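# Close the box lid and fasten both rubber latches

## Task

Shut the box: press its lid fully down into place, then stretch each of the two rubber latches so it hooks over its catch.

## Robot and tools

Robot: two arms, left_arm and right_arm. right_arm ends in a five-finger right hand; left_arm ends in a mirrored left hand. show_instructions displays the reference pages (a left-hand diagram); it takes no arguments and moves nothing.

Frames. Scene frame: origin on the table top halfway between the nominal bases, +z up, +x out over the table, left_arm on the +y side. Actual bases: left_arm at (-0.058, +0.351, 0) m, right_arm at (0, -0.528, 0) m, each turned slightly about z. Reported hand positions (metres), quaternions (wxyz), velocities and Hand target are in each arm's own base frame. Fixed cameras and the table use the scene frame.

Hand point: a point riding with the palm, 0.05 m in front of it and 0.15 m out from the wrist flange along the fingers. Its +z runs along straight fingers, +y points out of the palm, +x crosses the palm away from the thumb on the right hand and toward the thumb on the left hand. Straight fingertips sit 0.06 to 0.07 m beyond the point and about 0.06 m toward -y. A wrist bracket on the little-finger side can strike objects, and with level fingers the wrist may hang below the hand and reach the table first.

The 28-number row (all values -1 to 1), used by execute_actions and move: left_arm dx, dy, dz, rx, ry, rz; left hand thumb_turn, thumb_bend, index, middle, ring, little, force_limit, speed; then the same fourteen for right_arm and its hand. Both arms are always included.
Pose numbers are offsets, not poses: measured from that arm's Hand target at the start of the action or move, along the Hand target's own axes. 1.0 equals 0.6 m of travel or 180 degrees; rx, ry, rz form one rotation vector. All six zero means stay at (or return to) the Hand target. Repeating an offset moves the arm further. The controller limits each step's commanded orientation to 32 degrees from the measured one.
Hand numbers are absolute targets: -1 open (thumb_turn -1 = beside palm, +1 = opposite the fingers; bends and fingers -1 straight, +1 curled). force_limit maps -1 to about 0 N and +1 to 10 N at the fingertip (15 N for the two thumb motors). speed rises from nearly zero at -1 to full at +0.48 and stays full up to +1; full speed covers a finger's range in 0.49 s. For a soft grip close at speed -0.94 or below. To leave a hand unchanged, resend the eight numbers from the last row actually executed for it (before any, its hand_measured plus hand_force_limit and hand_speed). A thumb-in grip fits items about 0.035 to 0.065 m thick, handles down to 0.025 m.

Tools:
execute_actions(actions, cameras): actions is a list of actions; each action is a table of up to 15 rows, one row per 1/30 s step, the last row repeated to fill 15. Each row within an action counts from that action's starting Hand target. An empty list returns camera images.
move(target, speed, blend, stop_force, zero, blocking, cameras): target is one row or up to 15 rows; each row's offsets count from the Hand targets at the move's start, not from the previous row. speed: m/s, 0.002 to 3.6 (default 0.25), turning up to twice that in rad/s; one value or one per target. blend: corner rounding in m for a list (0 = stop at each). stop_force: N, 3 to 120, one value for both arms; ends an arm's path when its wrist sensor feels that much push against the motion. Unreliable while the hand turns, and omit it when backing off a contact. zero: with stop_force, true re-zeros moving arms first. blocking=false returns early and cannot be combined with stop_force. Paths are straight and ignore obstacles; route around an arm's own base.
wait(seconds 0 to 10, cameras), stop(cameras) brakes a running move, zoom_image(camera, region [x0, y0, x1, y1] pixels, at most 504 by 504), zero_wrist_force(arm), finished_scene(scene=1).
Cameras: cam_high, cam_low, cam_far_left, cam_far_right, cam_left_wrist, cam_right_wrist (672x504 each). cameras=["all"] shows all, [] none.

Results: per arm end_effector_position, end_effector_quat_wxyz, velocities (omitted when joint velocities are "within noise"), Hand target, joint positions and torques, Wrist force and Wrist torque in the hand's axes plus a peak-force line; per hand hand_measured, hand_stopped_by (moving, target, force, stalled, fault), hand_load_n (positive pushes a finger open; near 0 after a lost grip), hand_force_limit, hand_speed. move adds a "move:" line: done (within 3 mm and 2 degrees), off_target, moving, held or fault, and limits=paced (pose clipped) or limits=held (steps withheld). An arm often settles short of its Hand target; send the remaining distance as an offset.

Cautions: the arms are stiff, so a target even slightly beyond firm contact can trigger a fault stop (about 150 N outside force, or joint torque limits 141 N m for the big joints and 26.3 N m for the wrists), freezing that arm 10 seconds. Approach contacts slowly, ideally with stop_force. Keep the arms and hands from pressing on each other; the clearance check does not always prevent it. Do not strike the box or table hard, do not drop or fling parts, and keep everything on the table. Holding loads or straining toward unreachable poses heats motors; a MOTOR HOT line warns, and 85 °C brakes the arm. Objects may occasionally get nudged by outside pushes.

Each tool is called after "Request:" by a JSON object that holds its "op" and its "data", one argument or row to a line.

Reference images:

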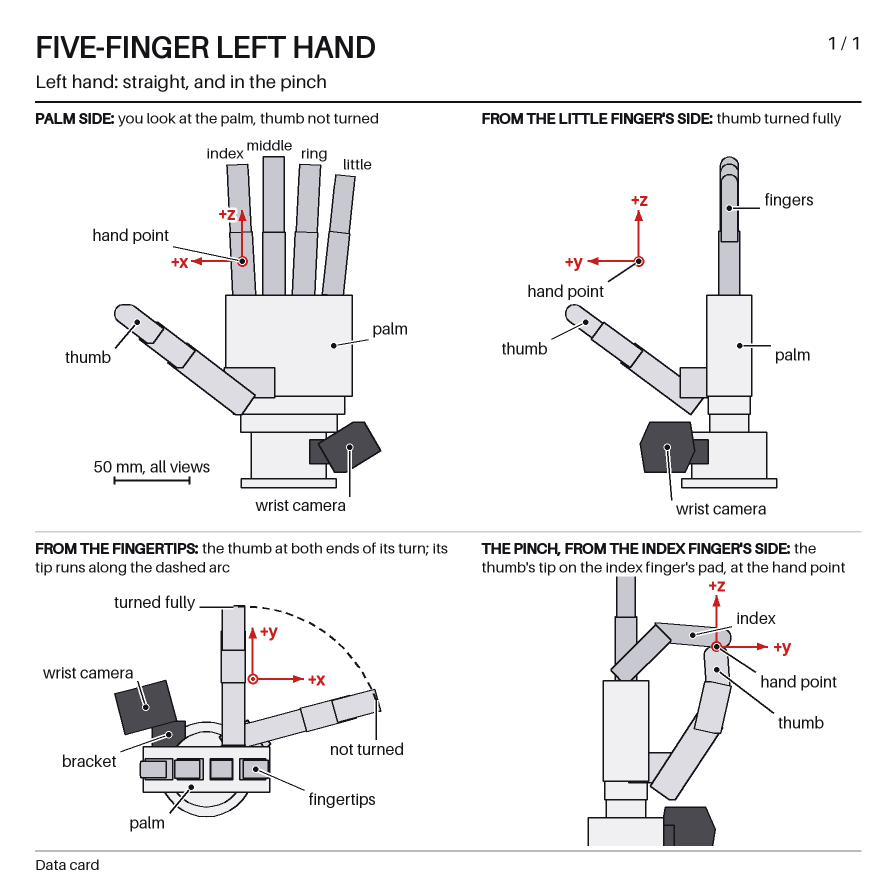

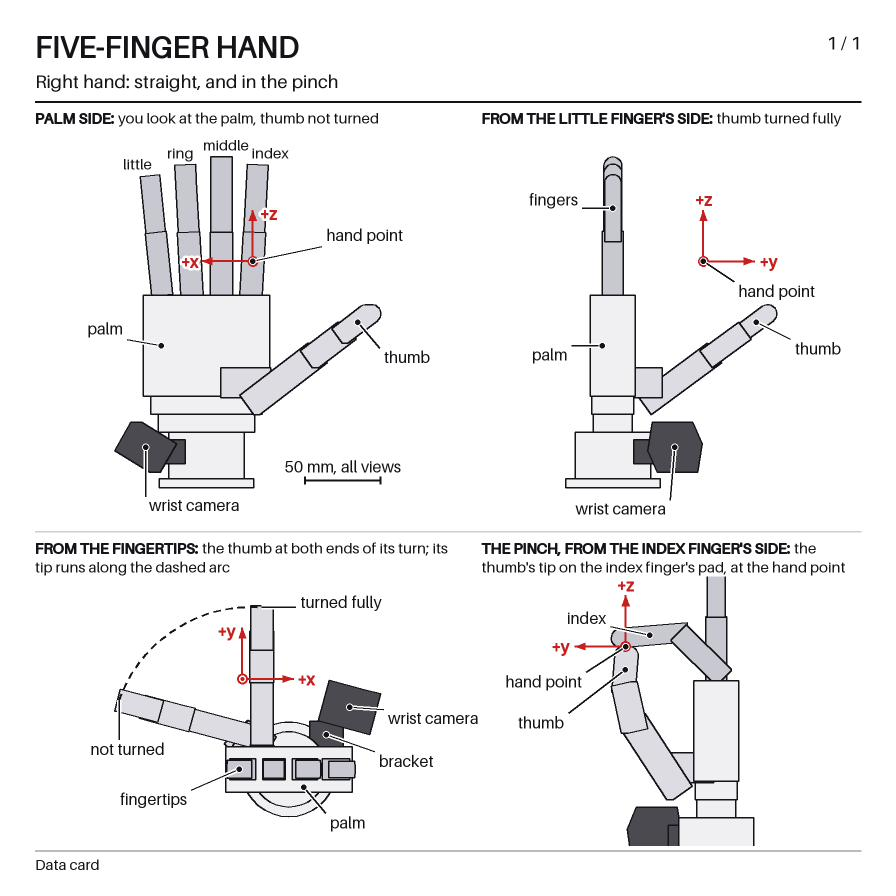

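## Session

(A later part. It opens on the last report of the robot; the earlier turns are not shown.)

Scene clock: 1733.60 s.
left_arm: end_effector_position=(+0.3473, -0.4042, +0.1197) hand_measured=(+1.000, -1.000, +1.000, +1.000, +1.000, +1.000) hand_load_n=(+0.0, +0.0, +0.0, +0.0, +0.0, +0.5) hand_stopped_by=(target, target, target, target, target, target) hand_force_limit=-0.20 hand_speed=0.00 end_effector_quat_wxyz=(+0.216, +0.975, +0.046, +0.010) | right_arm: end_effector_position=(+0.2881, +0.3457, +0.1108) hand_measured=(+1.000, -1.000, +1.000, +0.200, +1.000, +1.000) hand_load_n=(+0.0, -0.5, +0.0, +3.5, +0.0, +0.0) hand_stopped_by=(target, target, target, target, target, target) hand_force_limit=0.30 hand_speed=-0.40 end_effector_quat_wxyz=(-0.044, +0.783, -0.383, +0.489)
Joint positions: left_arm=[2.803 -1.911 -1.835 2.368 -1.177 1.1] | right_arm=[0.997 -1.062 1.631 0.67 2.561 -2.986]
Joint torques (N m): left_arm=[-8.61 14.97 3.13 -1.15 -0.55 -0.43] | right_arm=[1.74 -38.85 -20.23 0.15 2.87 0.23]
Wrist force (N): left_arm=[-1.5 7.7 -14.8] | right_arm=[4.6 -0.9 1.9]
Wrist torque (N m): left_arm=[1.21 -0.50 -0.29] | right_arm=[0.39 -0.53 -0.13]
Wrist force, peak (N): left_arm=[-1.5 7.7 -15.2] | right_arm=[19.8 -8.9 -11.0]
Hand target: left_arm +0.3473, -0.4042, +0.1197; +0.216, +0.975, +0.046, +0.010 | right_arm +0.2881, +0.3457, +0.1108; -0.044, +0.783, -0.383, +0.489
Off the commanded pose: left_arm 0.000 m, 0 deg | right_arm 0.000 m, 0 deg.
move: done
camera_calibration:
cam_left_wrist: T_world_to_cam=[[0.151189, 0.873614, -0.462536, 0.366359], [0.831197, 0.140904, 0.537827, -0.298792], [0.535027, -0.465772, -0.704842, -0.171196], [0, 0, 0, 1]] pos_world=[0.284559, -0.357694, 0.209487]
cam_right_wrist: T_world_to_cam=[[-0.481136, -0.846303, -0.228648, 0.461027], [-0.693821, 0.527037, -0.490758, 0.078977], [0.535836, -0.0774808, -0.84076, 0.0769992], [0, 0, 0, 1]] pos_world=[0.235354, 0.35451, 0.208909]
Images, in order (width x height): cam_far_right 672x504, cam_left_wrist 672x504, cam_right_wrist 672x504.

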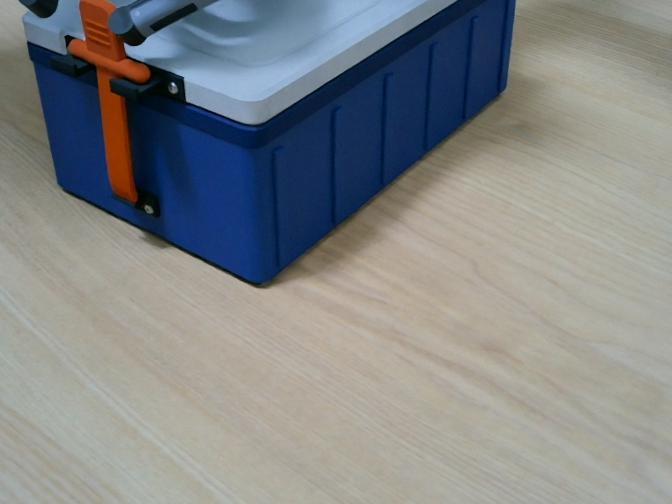

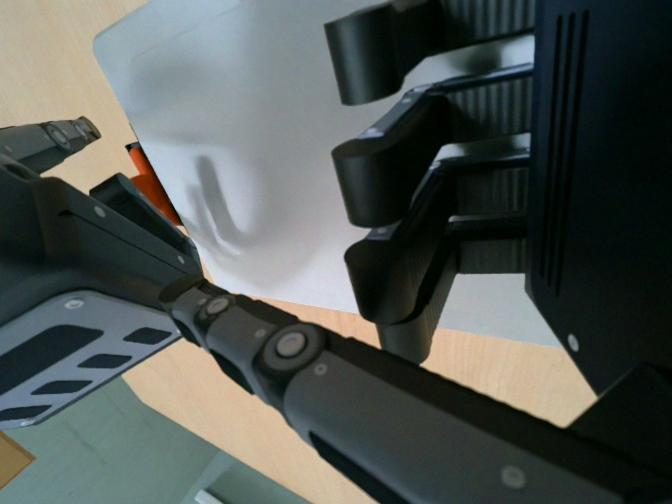

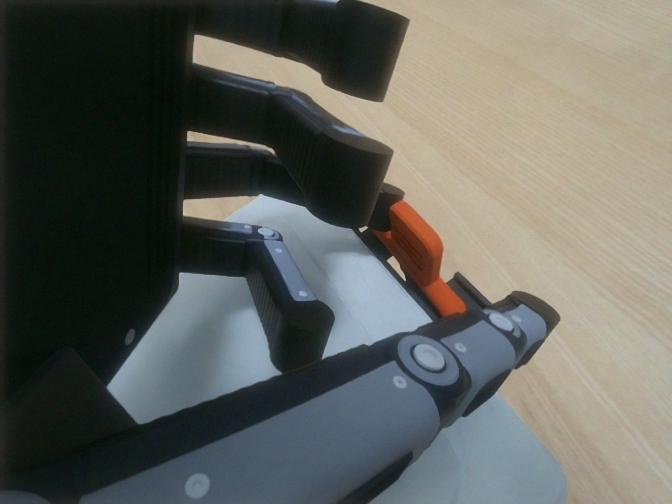

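Request:
{"op": "move", "data": {
  "target": [
    [0,0,0,0,0,0,1,-1,1,1,1,1,-0.2,0,0.0022,-0.0070,0.0091,0,0,0,1,-1,1,0.2,1,1,0.3,-0.4],
    [0,0,0,0,0,0,1,-1,1,1,1,1,-0.2,0,0.0630,-0.0441,-0.0342,0,0,0,1,-1,1,0.2,1,1,0.3,-0.4]
  ],
  "speed": 0.04,
  "cameras": ["cam_right_wrist","cam_far_right"]
}}

Request:
{"op": "zoom_image", "data": {
  "camera": "cam_far_right",
  "region": [20, 0, 200, 180]
}}

Scene clock: 1740.63 s.
left_arm: end_effector_position=(+0.3473, -0.4042, +0.1197) hand_measured=(+1.000, -1.000, +1.000, +1.000, +1.000, +1.000) hand_load_n=(+0.0, +0.0, +0.0, +0.0, +0.0, +0.5) hand_stopped_by=(target, target, target, target, target, target) hand_force_limit=-0.20 hand_speed=0.00 end_effector_quat_wxyz=(+0.216, +0.975, +0.046, +0.010) | right_arm: end_effector_position=(+0.2951, +0.3463, +0.1610) hand_measured=(+1.000, -1.000, +1.000, +0.200, +1.000, +1.000) hand_load_n=(+0.0, +0.0, +0.0, +0.0, +0.0, +0.0) hand_stopped_by=(target, target, target, target, target, target) hand_force_limit=0.30 hand_speed=-0.40 end_effector_quat_wxyz=(-0.044, +0.783, -0.383, +0.489) end_effector_velocity=(+0.000, +0.000, -0.003) end_effector_angular_velocity=(+0.000, +0.001, +0.000)
Joint positions: left_arm=[2.803 -1.911 -1.835 2.368 -1.177 1.1] | right_arm=[0.984 -1.117 1.567 0.772 2.557 -3.008]
Joint velocities: left_arm=[within noise] | right_arm=[-0.001 0.004 0.002 -0.005 -0.001 0]
Joint torques (N m): left_arm=[-8.9 12.11 4.61 -1.2 -0.56 -0.43] | right_arm=[5.21 -30.45 -6.77 0.16 3.94 1.31]
Wrist force (N): left_arm=[-1.8 7.4 -14.4] | right_arm=[2.0 3.1 -0.6]
Wrist torque (N m): left_arm=[1.20 -0.47 -0.29] | right_arm=[0.42 -0.56 -0.04]
Wrist force, peak (N): left_arm=[-1.6 7.7 -15.2] | right_arm=[5.1 -1.1 1.9]
Hand target: left_arm +0.3473, -0.4042, +0.1197; +0.216, +0.975, +0.046, +0.010 | right_arm +0.2951, +0.3462, +0.1608; -0.044, +0.783, -0.383, +0.489
Off the commanded pose: left_arm 0.000 m, 0 deg | right_arm 0.000 m, 0 deg.
move: done
camera_calibration:
cam_right_wrist: T_world_to_cam=[[-0.481061, -0.846265, -0.228944, 0.476426], [-0.693723, 0.527127, -0.490801, 0.108109], [0.53603, -0.0772812, -0.840654, 0.115357], [0, 0, 0, 1]] pos_world=[0.242353, 0.35511, 0.25911]
Images, in order (width x height): cam_far_right 672x504, cam_right_wrist 672x504.

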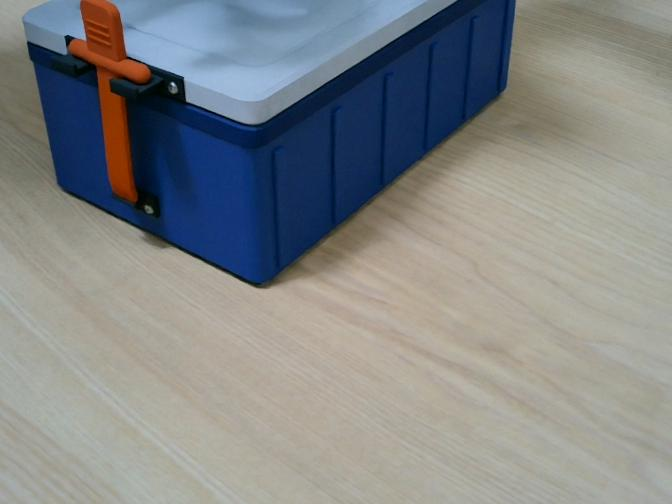

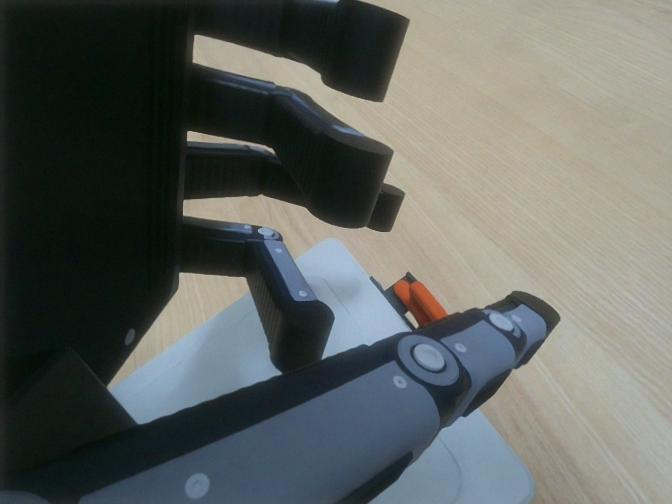

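Scaled by 2.800 from the camera's 672x504 image, which has a finer 960x720 frame.

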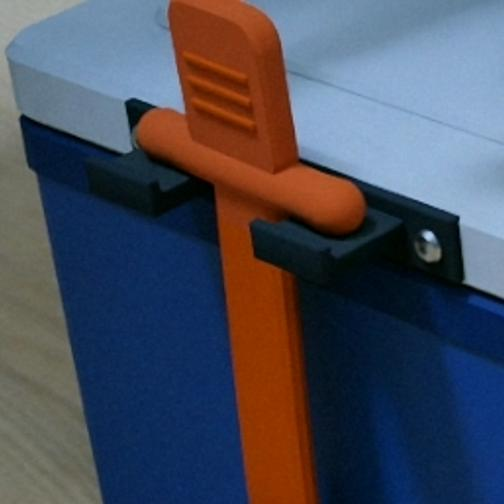

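Request:
{"op": "move", "data": {
  "target": [0,0,0,0,0,0,1,-1,1,1,1,1,-0.2,0,0.1824,0.0668,0.0065,0,0,0,1,-1,1,0.2,1,1,0.3,-0.4],
  "speed": 0.2
}}

Request:
{"op": "move", "data": {
  "target": [
    [0,0.0212,-0.0453,0,0,0,1,-1,1,1,1,1,-0.2,0,0,0,0,0,0,0,1,-1,1,0.2,1,1,0.3,-0.4],
    [0,0.0987,-0.2114,0,0,0,1,-1,1,1,1,1,-0.2,0,0,0,0,0,0,0,1,-1,1,0.2,1,1,0.3,-0.4]
  ],
  "speed": [0.03, 0.15],
  "cameras": ["cam_far_left","cam_far_right","cam_high","cam_low"]
}}

Scene clock: 1747.10 s.
left_arm: end_effector_position=(+0.3473, -0.4042, +0.1197) hand_measured=(+1.000, -1.000, +1.000, +1.000, +1.000, +1.000) hand_load_n=(+0.0, +0.0, +0.0, +0.0, +0.0, +0.0) hand_stopped_by=(target, target, target, target, target, target) hand_force_limit=-0.20 hand_speed=0.00 end_effector_quat_wxyz=(+0.216, +0.975, +0.046, +0.010) | right_arm: end_effector_position=(+0.3010, +0.2466, +0.2209) hand_measured=(+1.000, -1.000, +1.000, +0.200, +1.000, +1.000) hand_load_n=(+0.0, +0.0, +0.0, +0.0, +0.0, +0.0) hand_stopped_by=(target, target, target, target, target, target) hand_force_limit=0.30 hand_speed=-0.40 end_effector_quat_wxyz=(-0.044, +0.783, -0.383, +0.489)
Joint positions: left_arm=[2.803 -1.911 -1.835 2.368 -1.177 1.1] | right_arm=[0.816 -1.422 1.759 0.673 2.483 -3.267]
Joint torques (N m): left_arm=[-8.16 13.29 5.61 -1.29 -0.42 -0.33] | right_arm=[-5.99 -34.49 -28.72 4.01 3.56 -1.16]
Wrist force (N): left_arm=[-1.9 7.1 -14.3] | right_arm=[1.8 2.9 -0.9]
Wrist torque (N m): left_arm=[1.17 -0.46 -0.30] | right_arm=[0.43 -0.52 -0.14]
Wrist force, peak (N): left_arm=[-1.7 7.7 -15.1] | right_arm=[3.4 3.6 -1.1]
Hand target: left_arm +0.3473, -0.4042, +0.1197; +0.216, +0.975, +0.046, +0.010 | right_arm +0.3011, +0.2465, +0.2210; -0.044, +0.783, -0.383, +0.489
Off the commanded pose: left_arm 0.000 m, 0 deg | right_arm 0.000 m, 0 deg.
move: done

Scene clock: 1749.47 s.
left_arm: end_effector_position=(+0.3474, -0.4043, +0.2597) hand_measured=(+1.000, -1.000, +1.000, +1.000, +1.000, +1.000) hand_load_n=(+0.0, +0.0, +0.0, +0.0, +0.0, +0.0) hand_stopped_by=(target, target, target, target, target, target) hand_force_limit=-0.20 hand_speed=0.00 end_effector_quat_wxyz=(+0.216, +0.975, +0.046, +0.010) | right_arm: end_effector_position=(+0.3011, +0.2465, +0.2210) hand_measured=(+1.000, -1.000, +1.000, +0.200, +1.000, +1.000) hand_load_n=(+0.5, +0.0, +0.0, +0.0, +0.0, +0.0) hand_stopped_by=(target, target, target, target, target, target) hand_force_limit=0.30 hand_speed=-0.40 end_effector_quat_wxyz=(-0.044, +0.783, -0.383, +0.489)
Joint positions: left_arm=[2.803 -1.772 -1.624 2.018 -1.177 1.1] | right_arm=[0.816 -1.422 1.759 0.673 2.483 -3.267]
Joint torques (N m): left_arm=[7.31 18.19 12.95 -1.5 -1.09 0.87] | right_arm=[-7.3 -34.69 -30.25 3.72 3.58 -1.37]
Wrist force (N): left_arm=[-0.4 -2.1 4.0] | right_arm=[1.6 2.9 -1.0]
Wrist torque (N m): left_arm=[-0.35 0.23 0.12] | right_arm=[0.44 -0.46 -0.15]
Wrist force, peak (N): left_arm=[-1.8 7.8 -14.9] | right_arm=[1.6 3.3 -0.8]
Hand target: left_arm +0.3474, -0.4043, +0.2597; +0.216, +0.975, +0.046, +0.010 | right_arm +0.3011, +0.2465, +0.2210; -0.044, +0.783, -0.383, +0.489
Off the commanded pose: left_arm 0.000 m, 0 deg | right_arm 0.000 m, 0 deg.
move: done
Images, in order (width x height): cam_high 672x504, cam_low 672x504, cam_far_left 672x504, cam_far_right 672x504.

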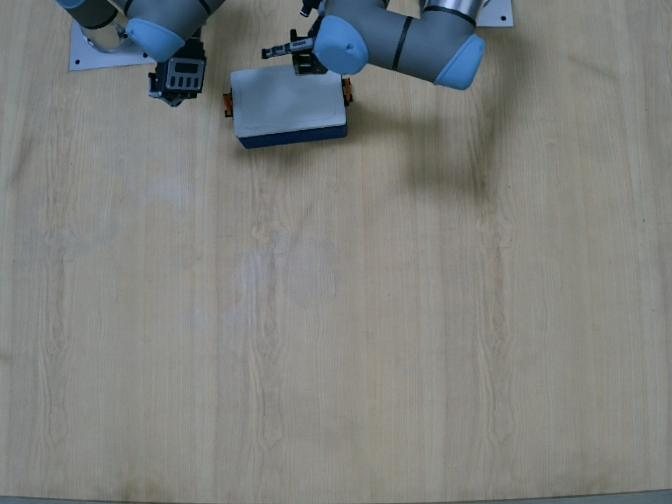

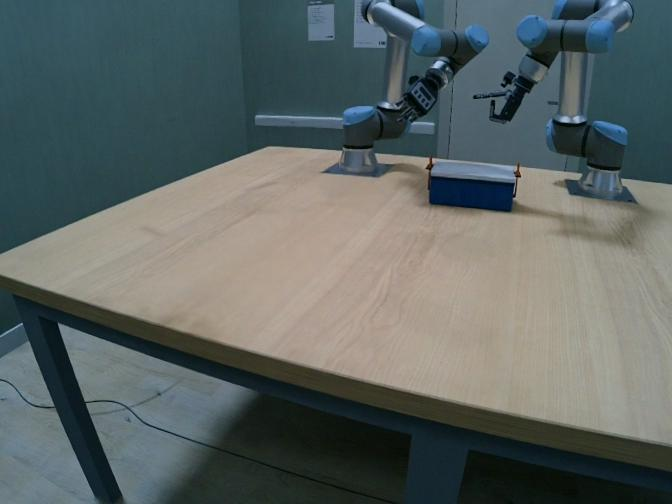

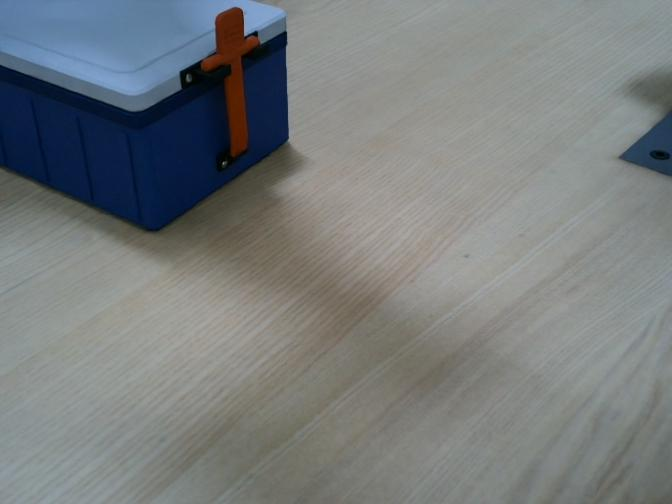

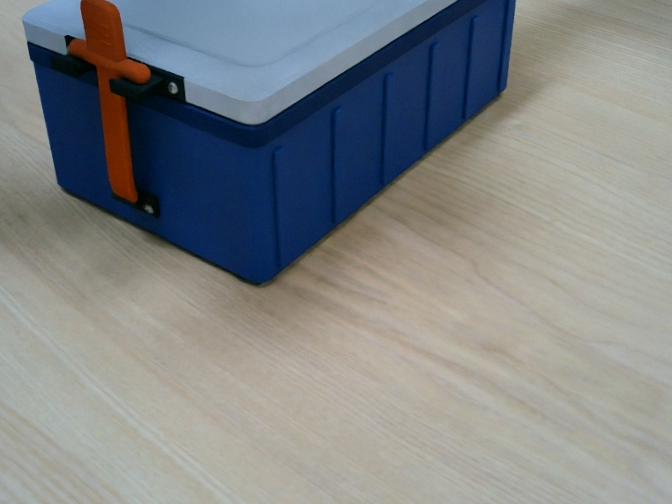

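Both latches hold with the hands away. I'll check both close-ups.

Request:
{"op": "zoom_image", "data": {
  "camera": "cam_far_left",
  "region": [140, 0, 300, 180]
}}

Request:
{"op": "zoom_image", "data": {
  "camera": "cam_far_right",
  "region": [20, 0, 200, 220]
}}

Request:
{"op": "zoom_image", "data": {
  "camera": "cam_high",
  "region": [210, 50, 370, 160]
}}

Scaled by 2.800 from the camera's 672x504 image, which has a finer 960x720 frame.

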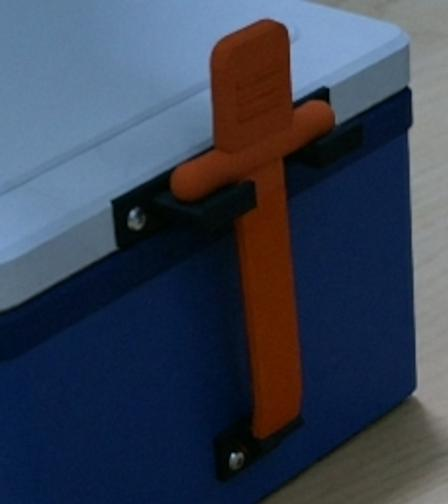

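Scaled by 2.291 from the camera's 672x504 image, which has a finer 960x720 frame.

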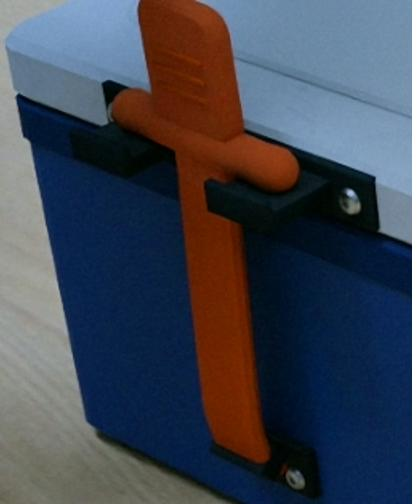

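Scaled by 3.150 from the camera's 672x504 image, which has a finer 960x720 frame.

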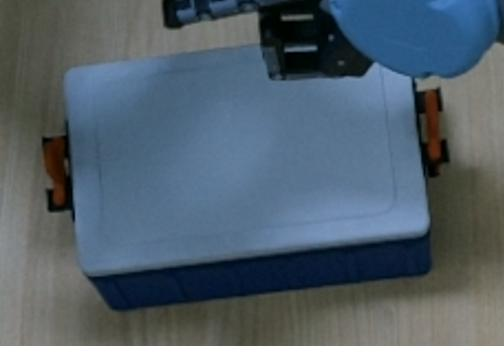

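Request:
{"op": "finished_scene", "data": {

}}

The scene is finished: the task was done.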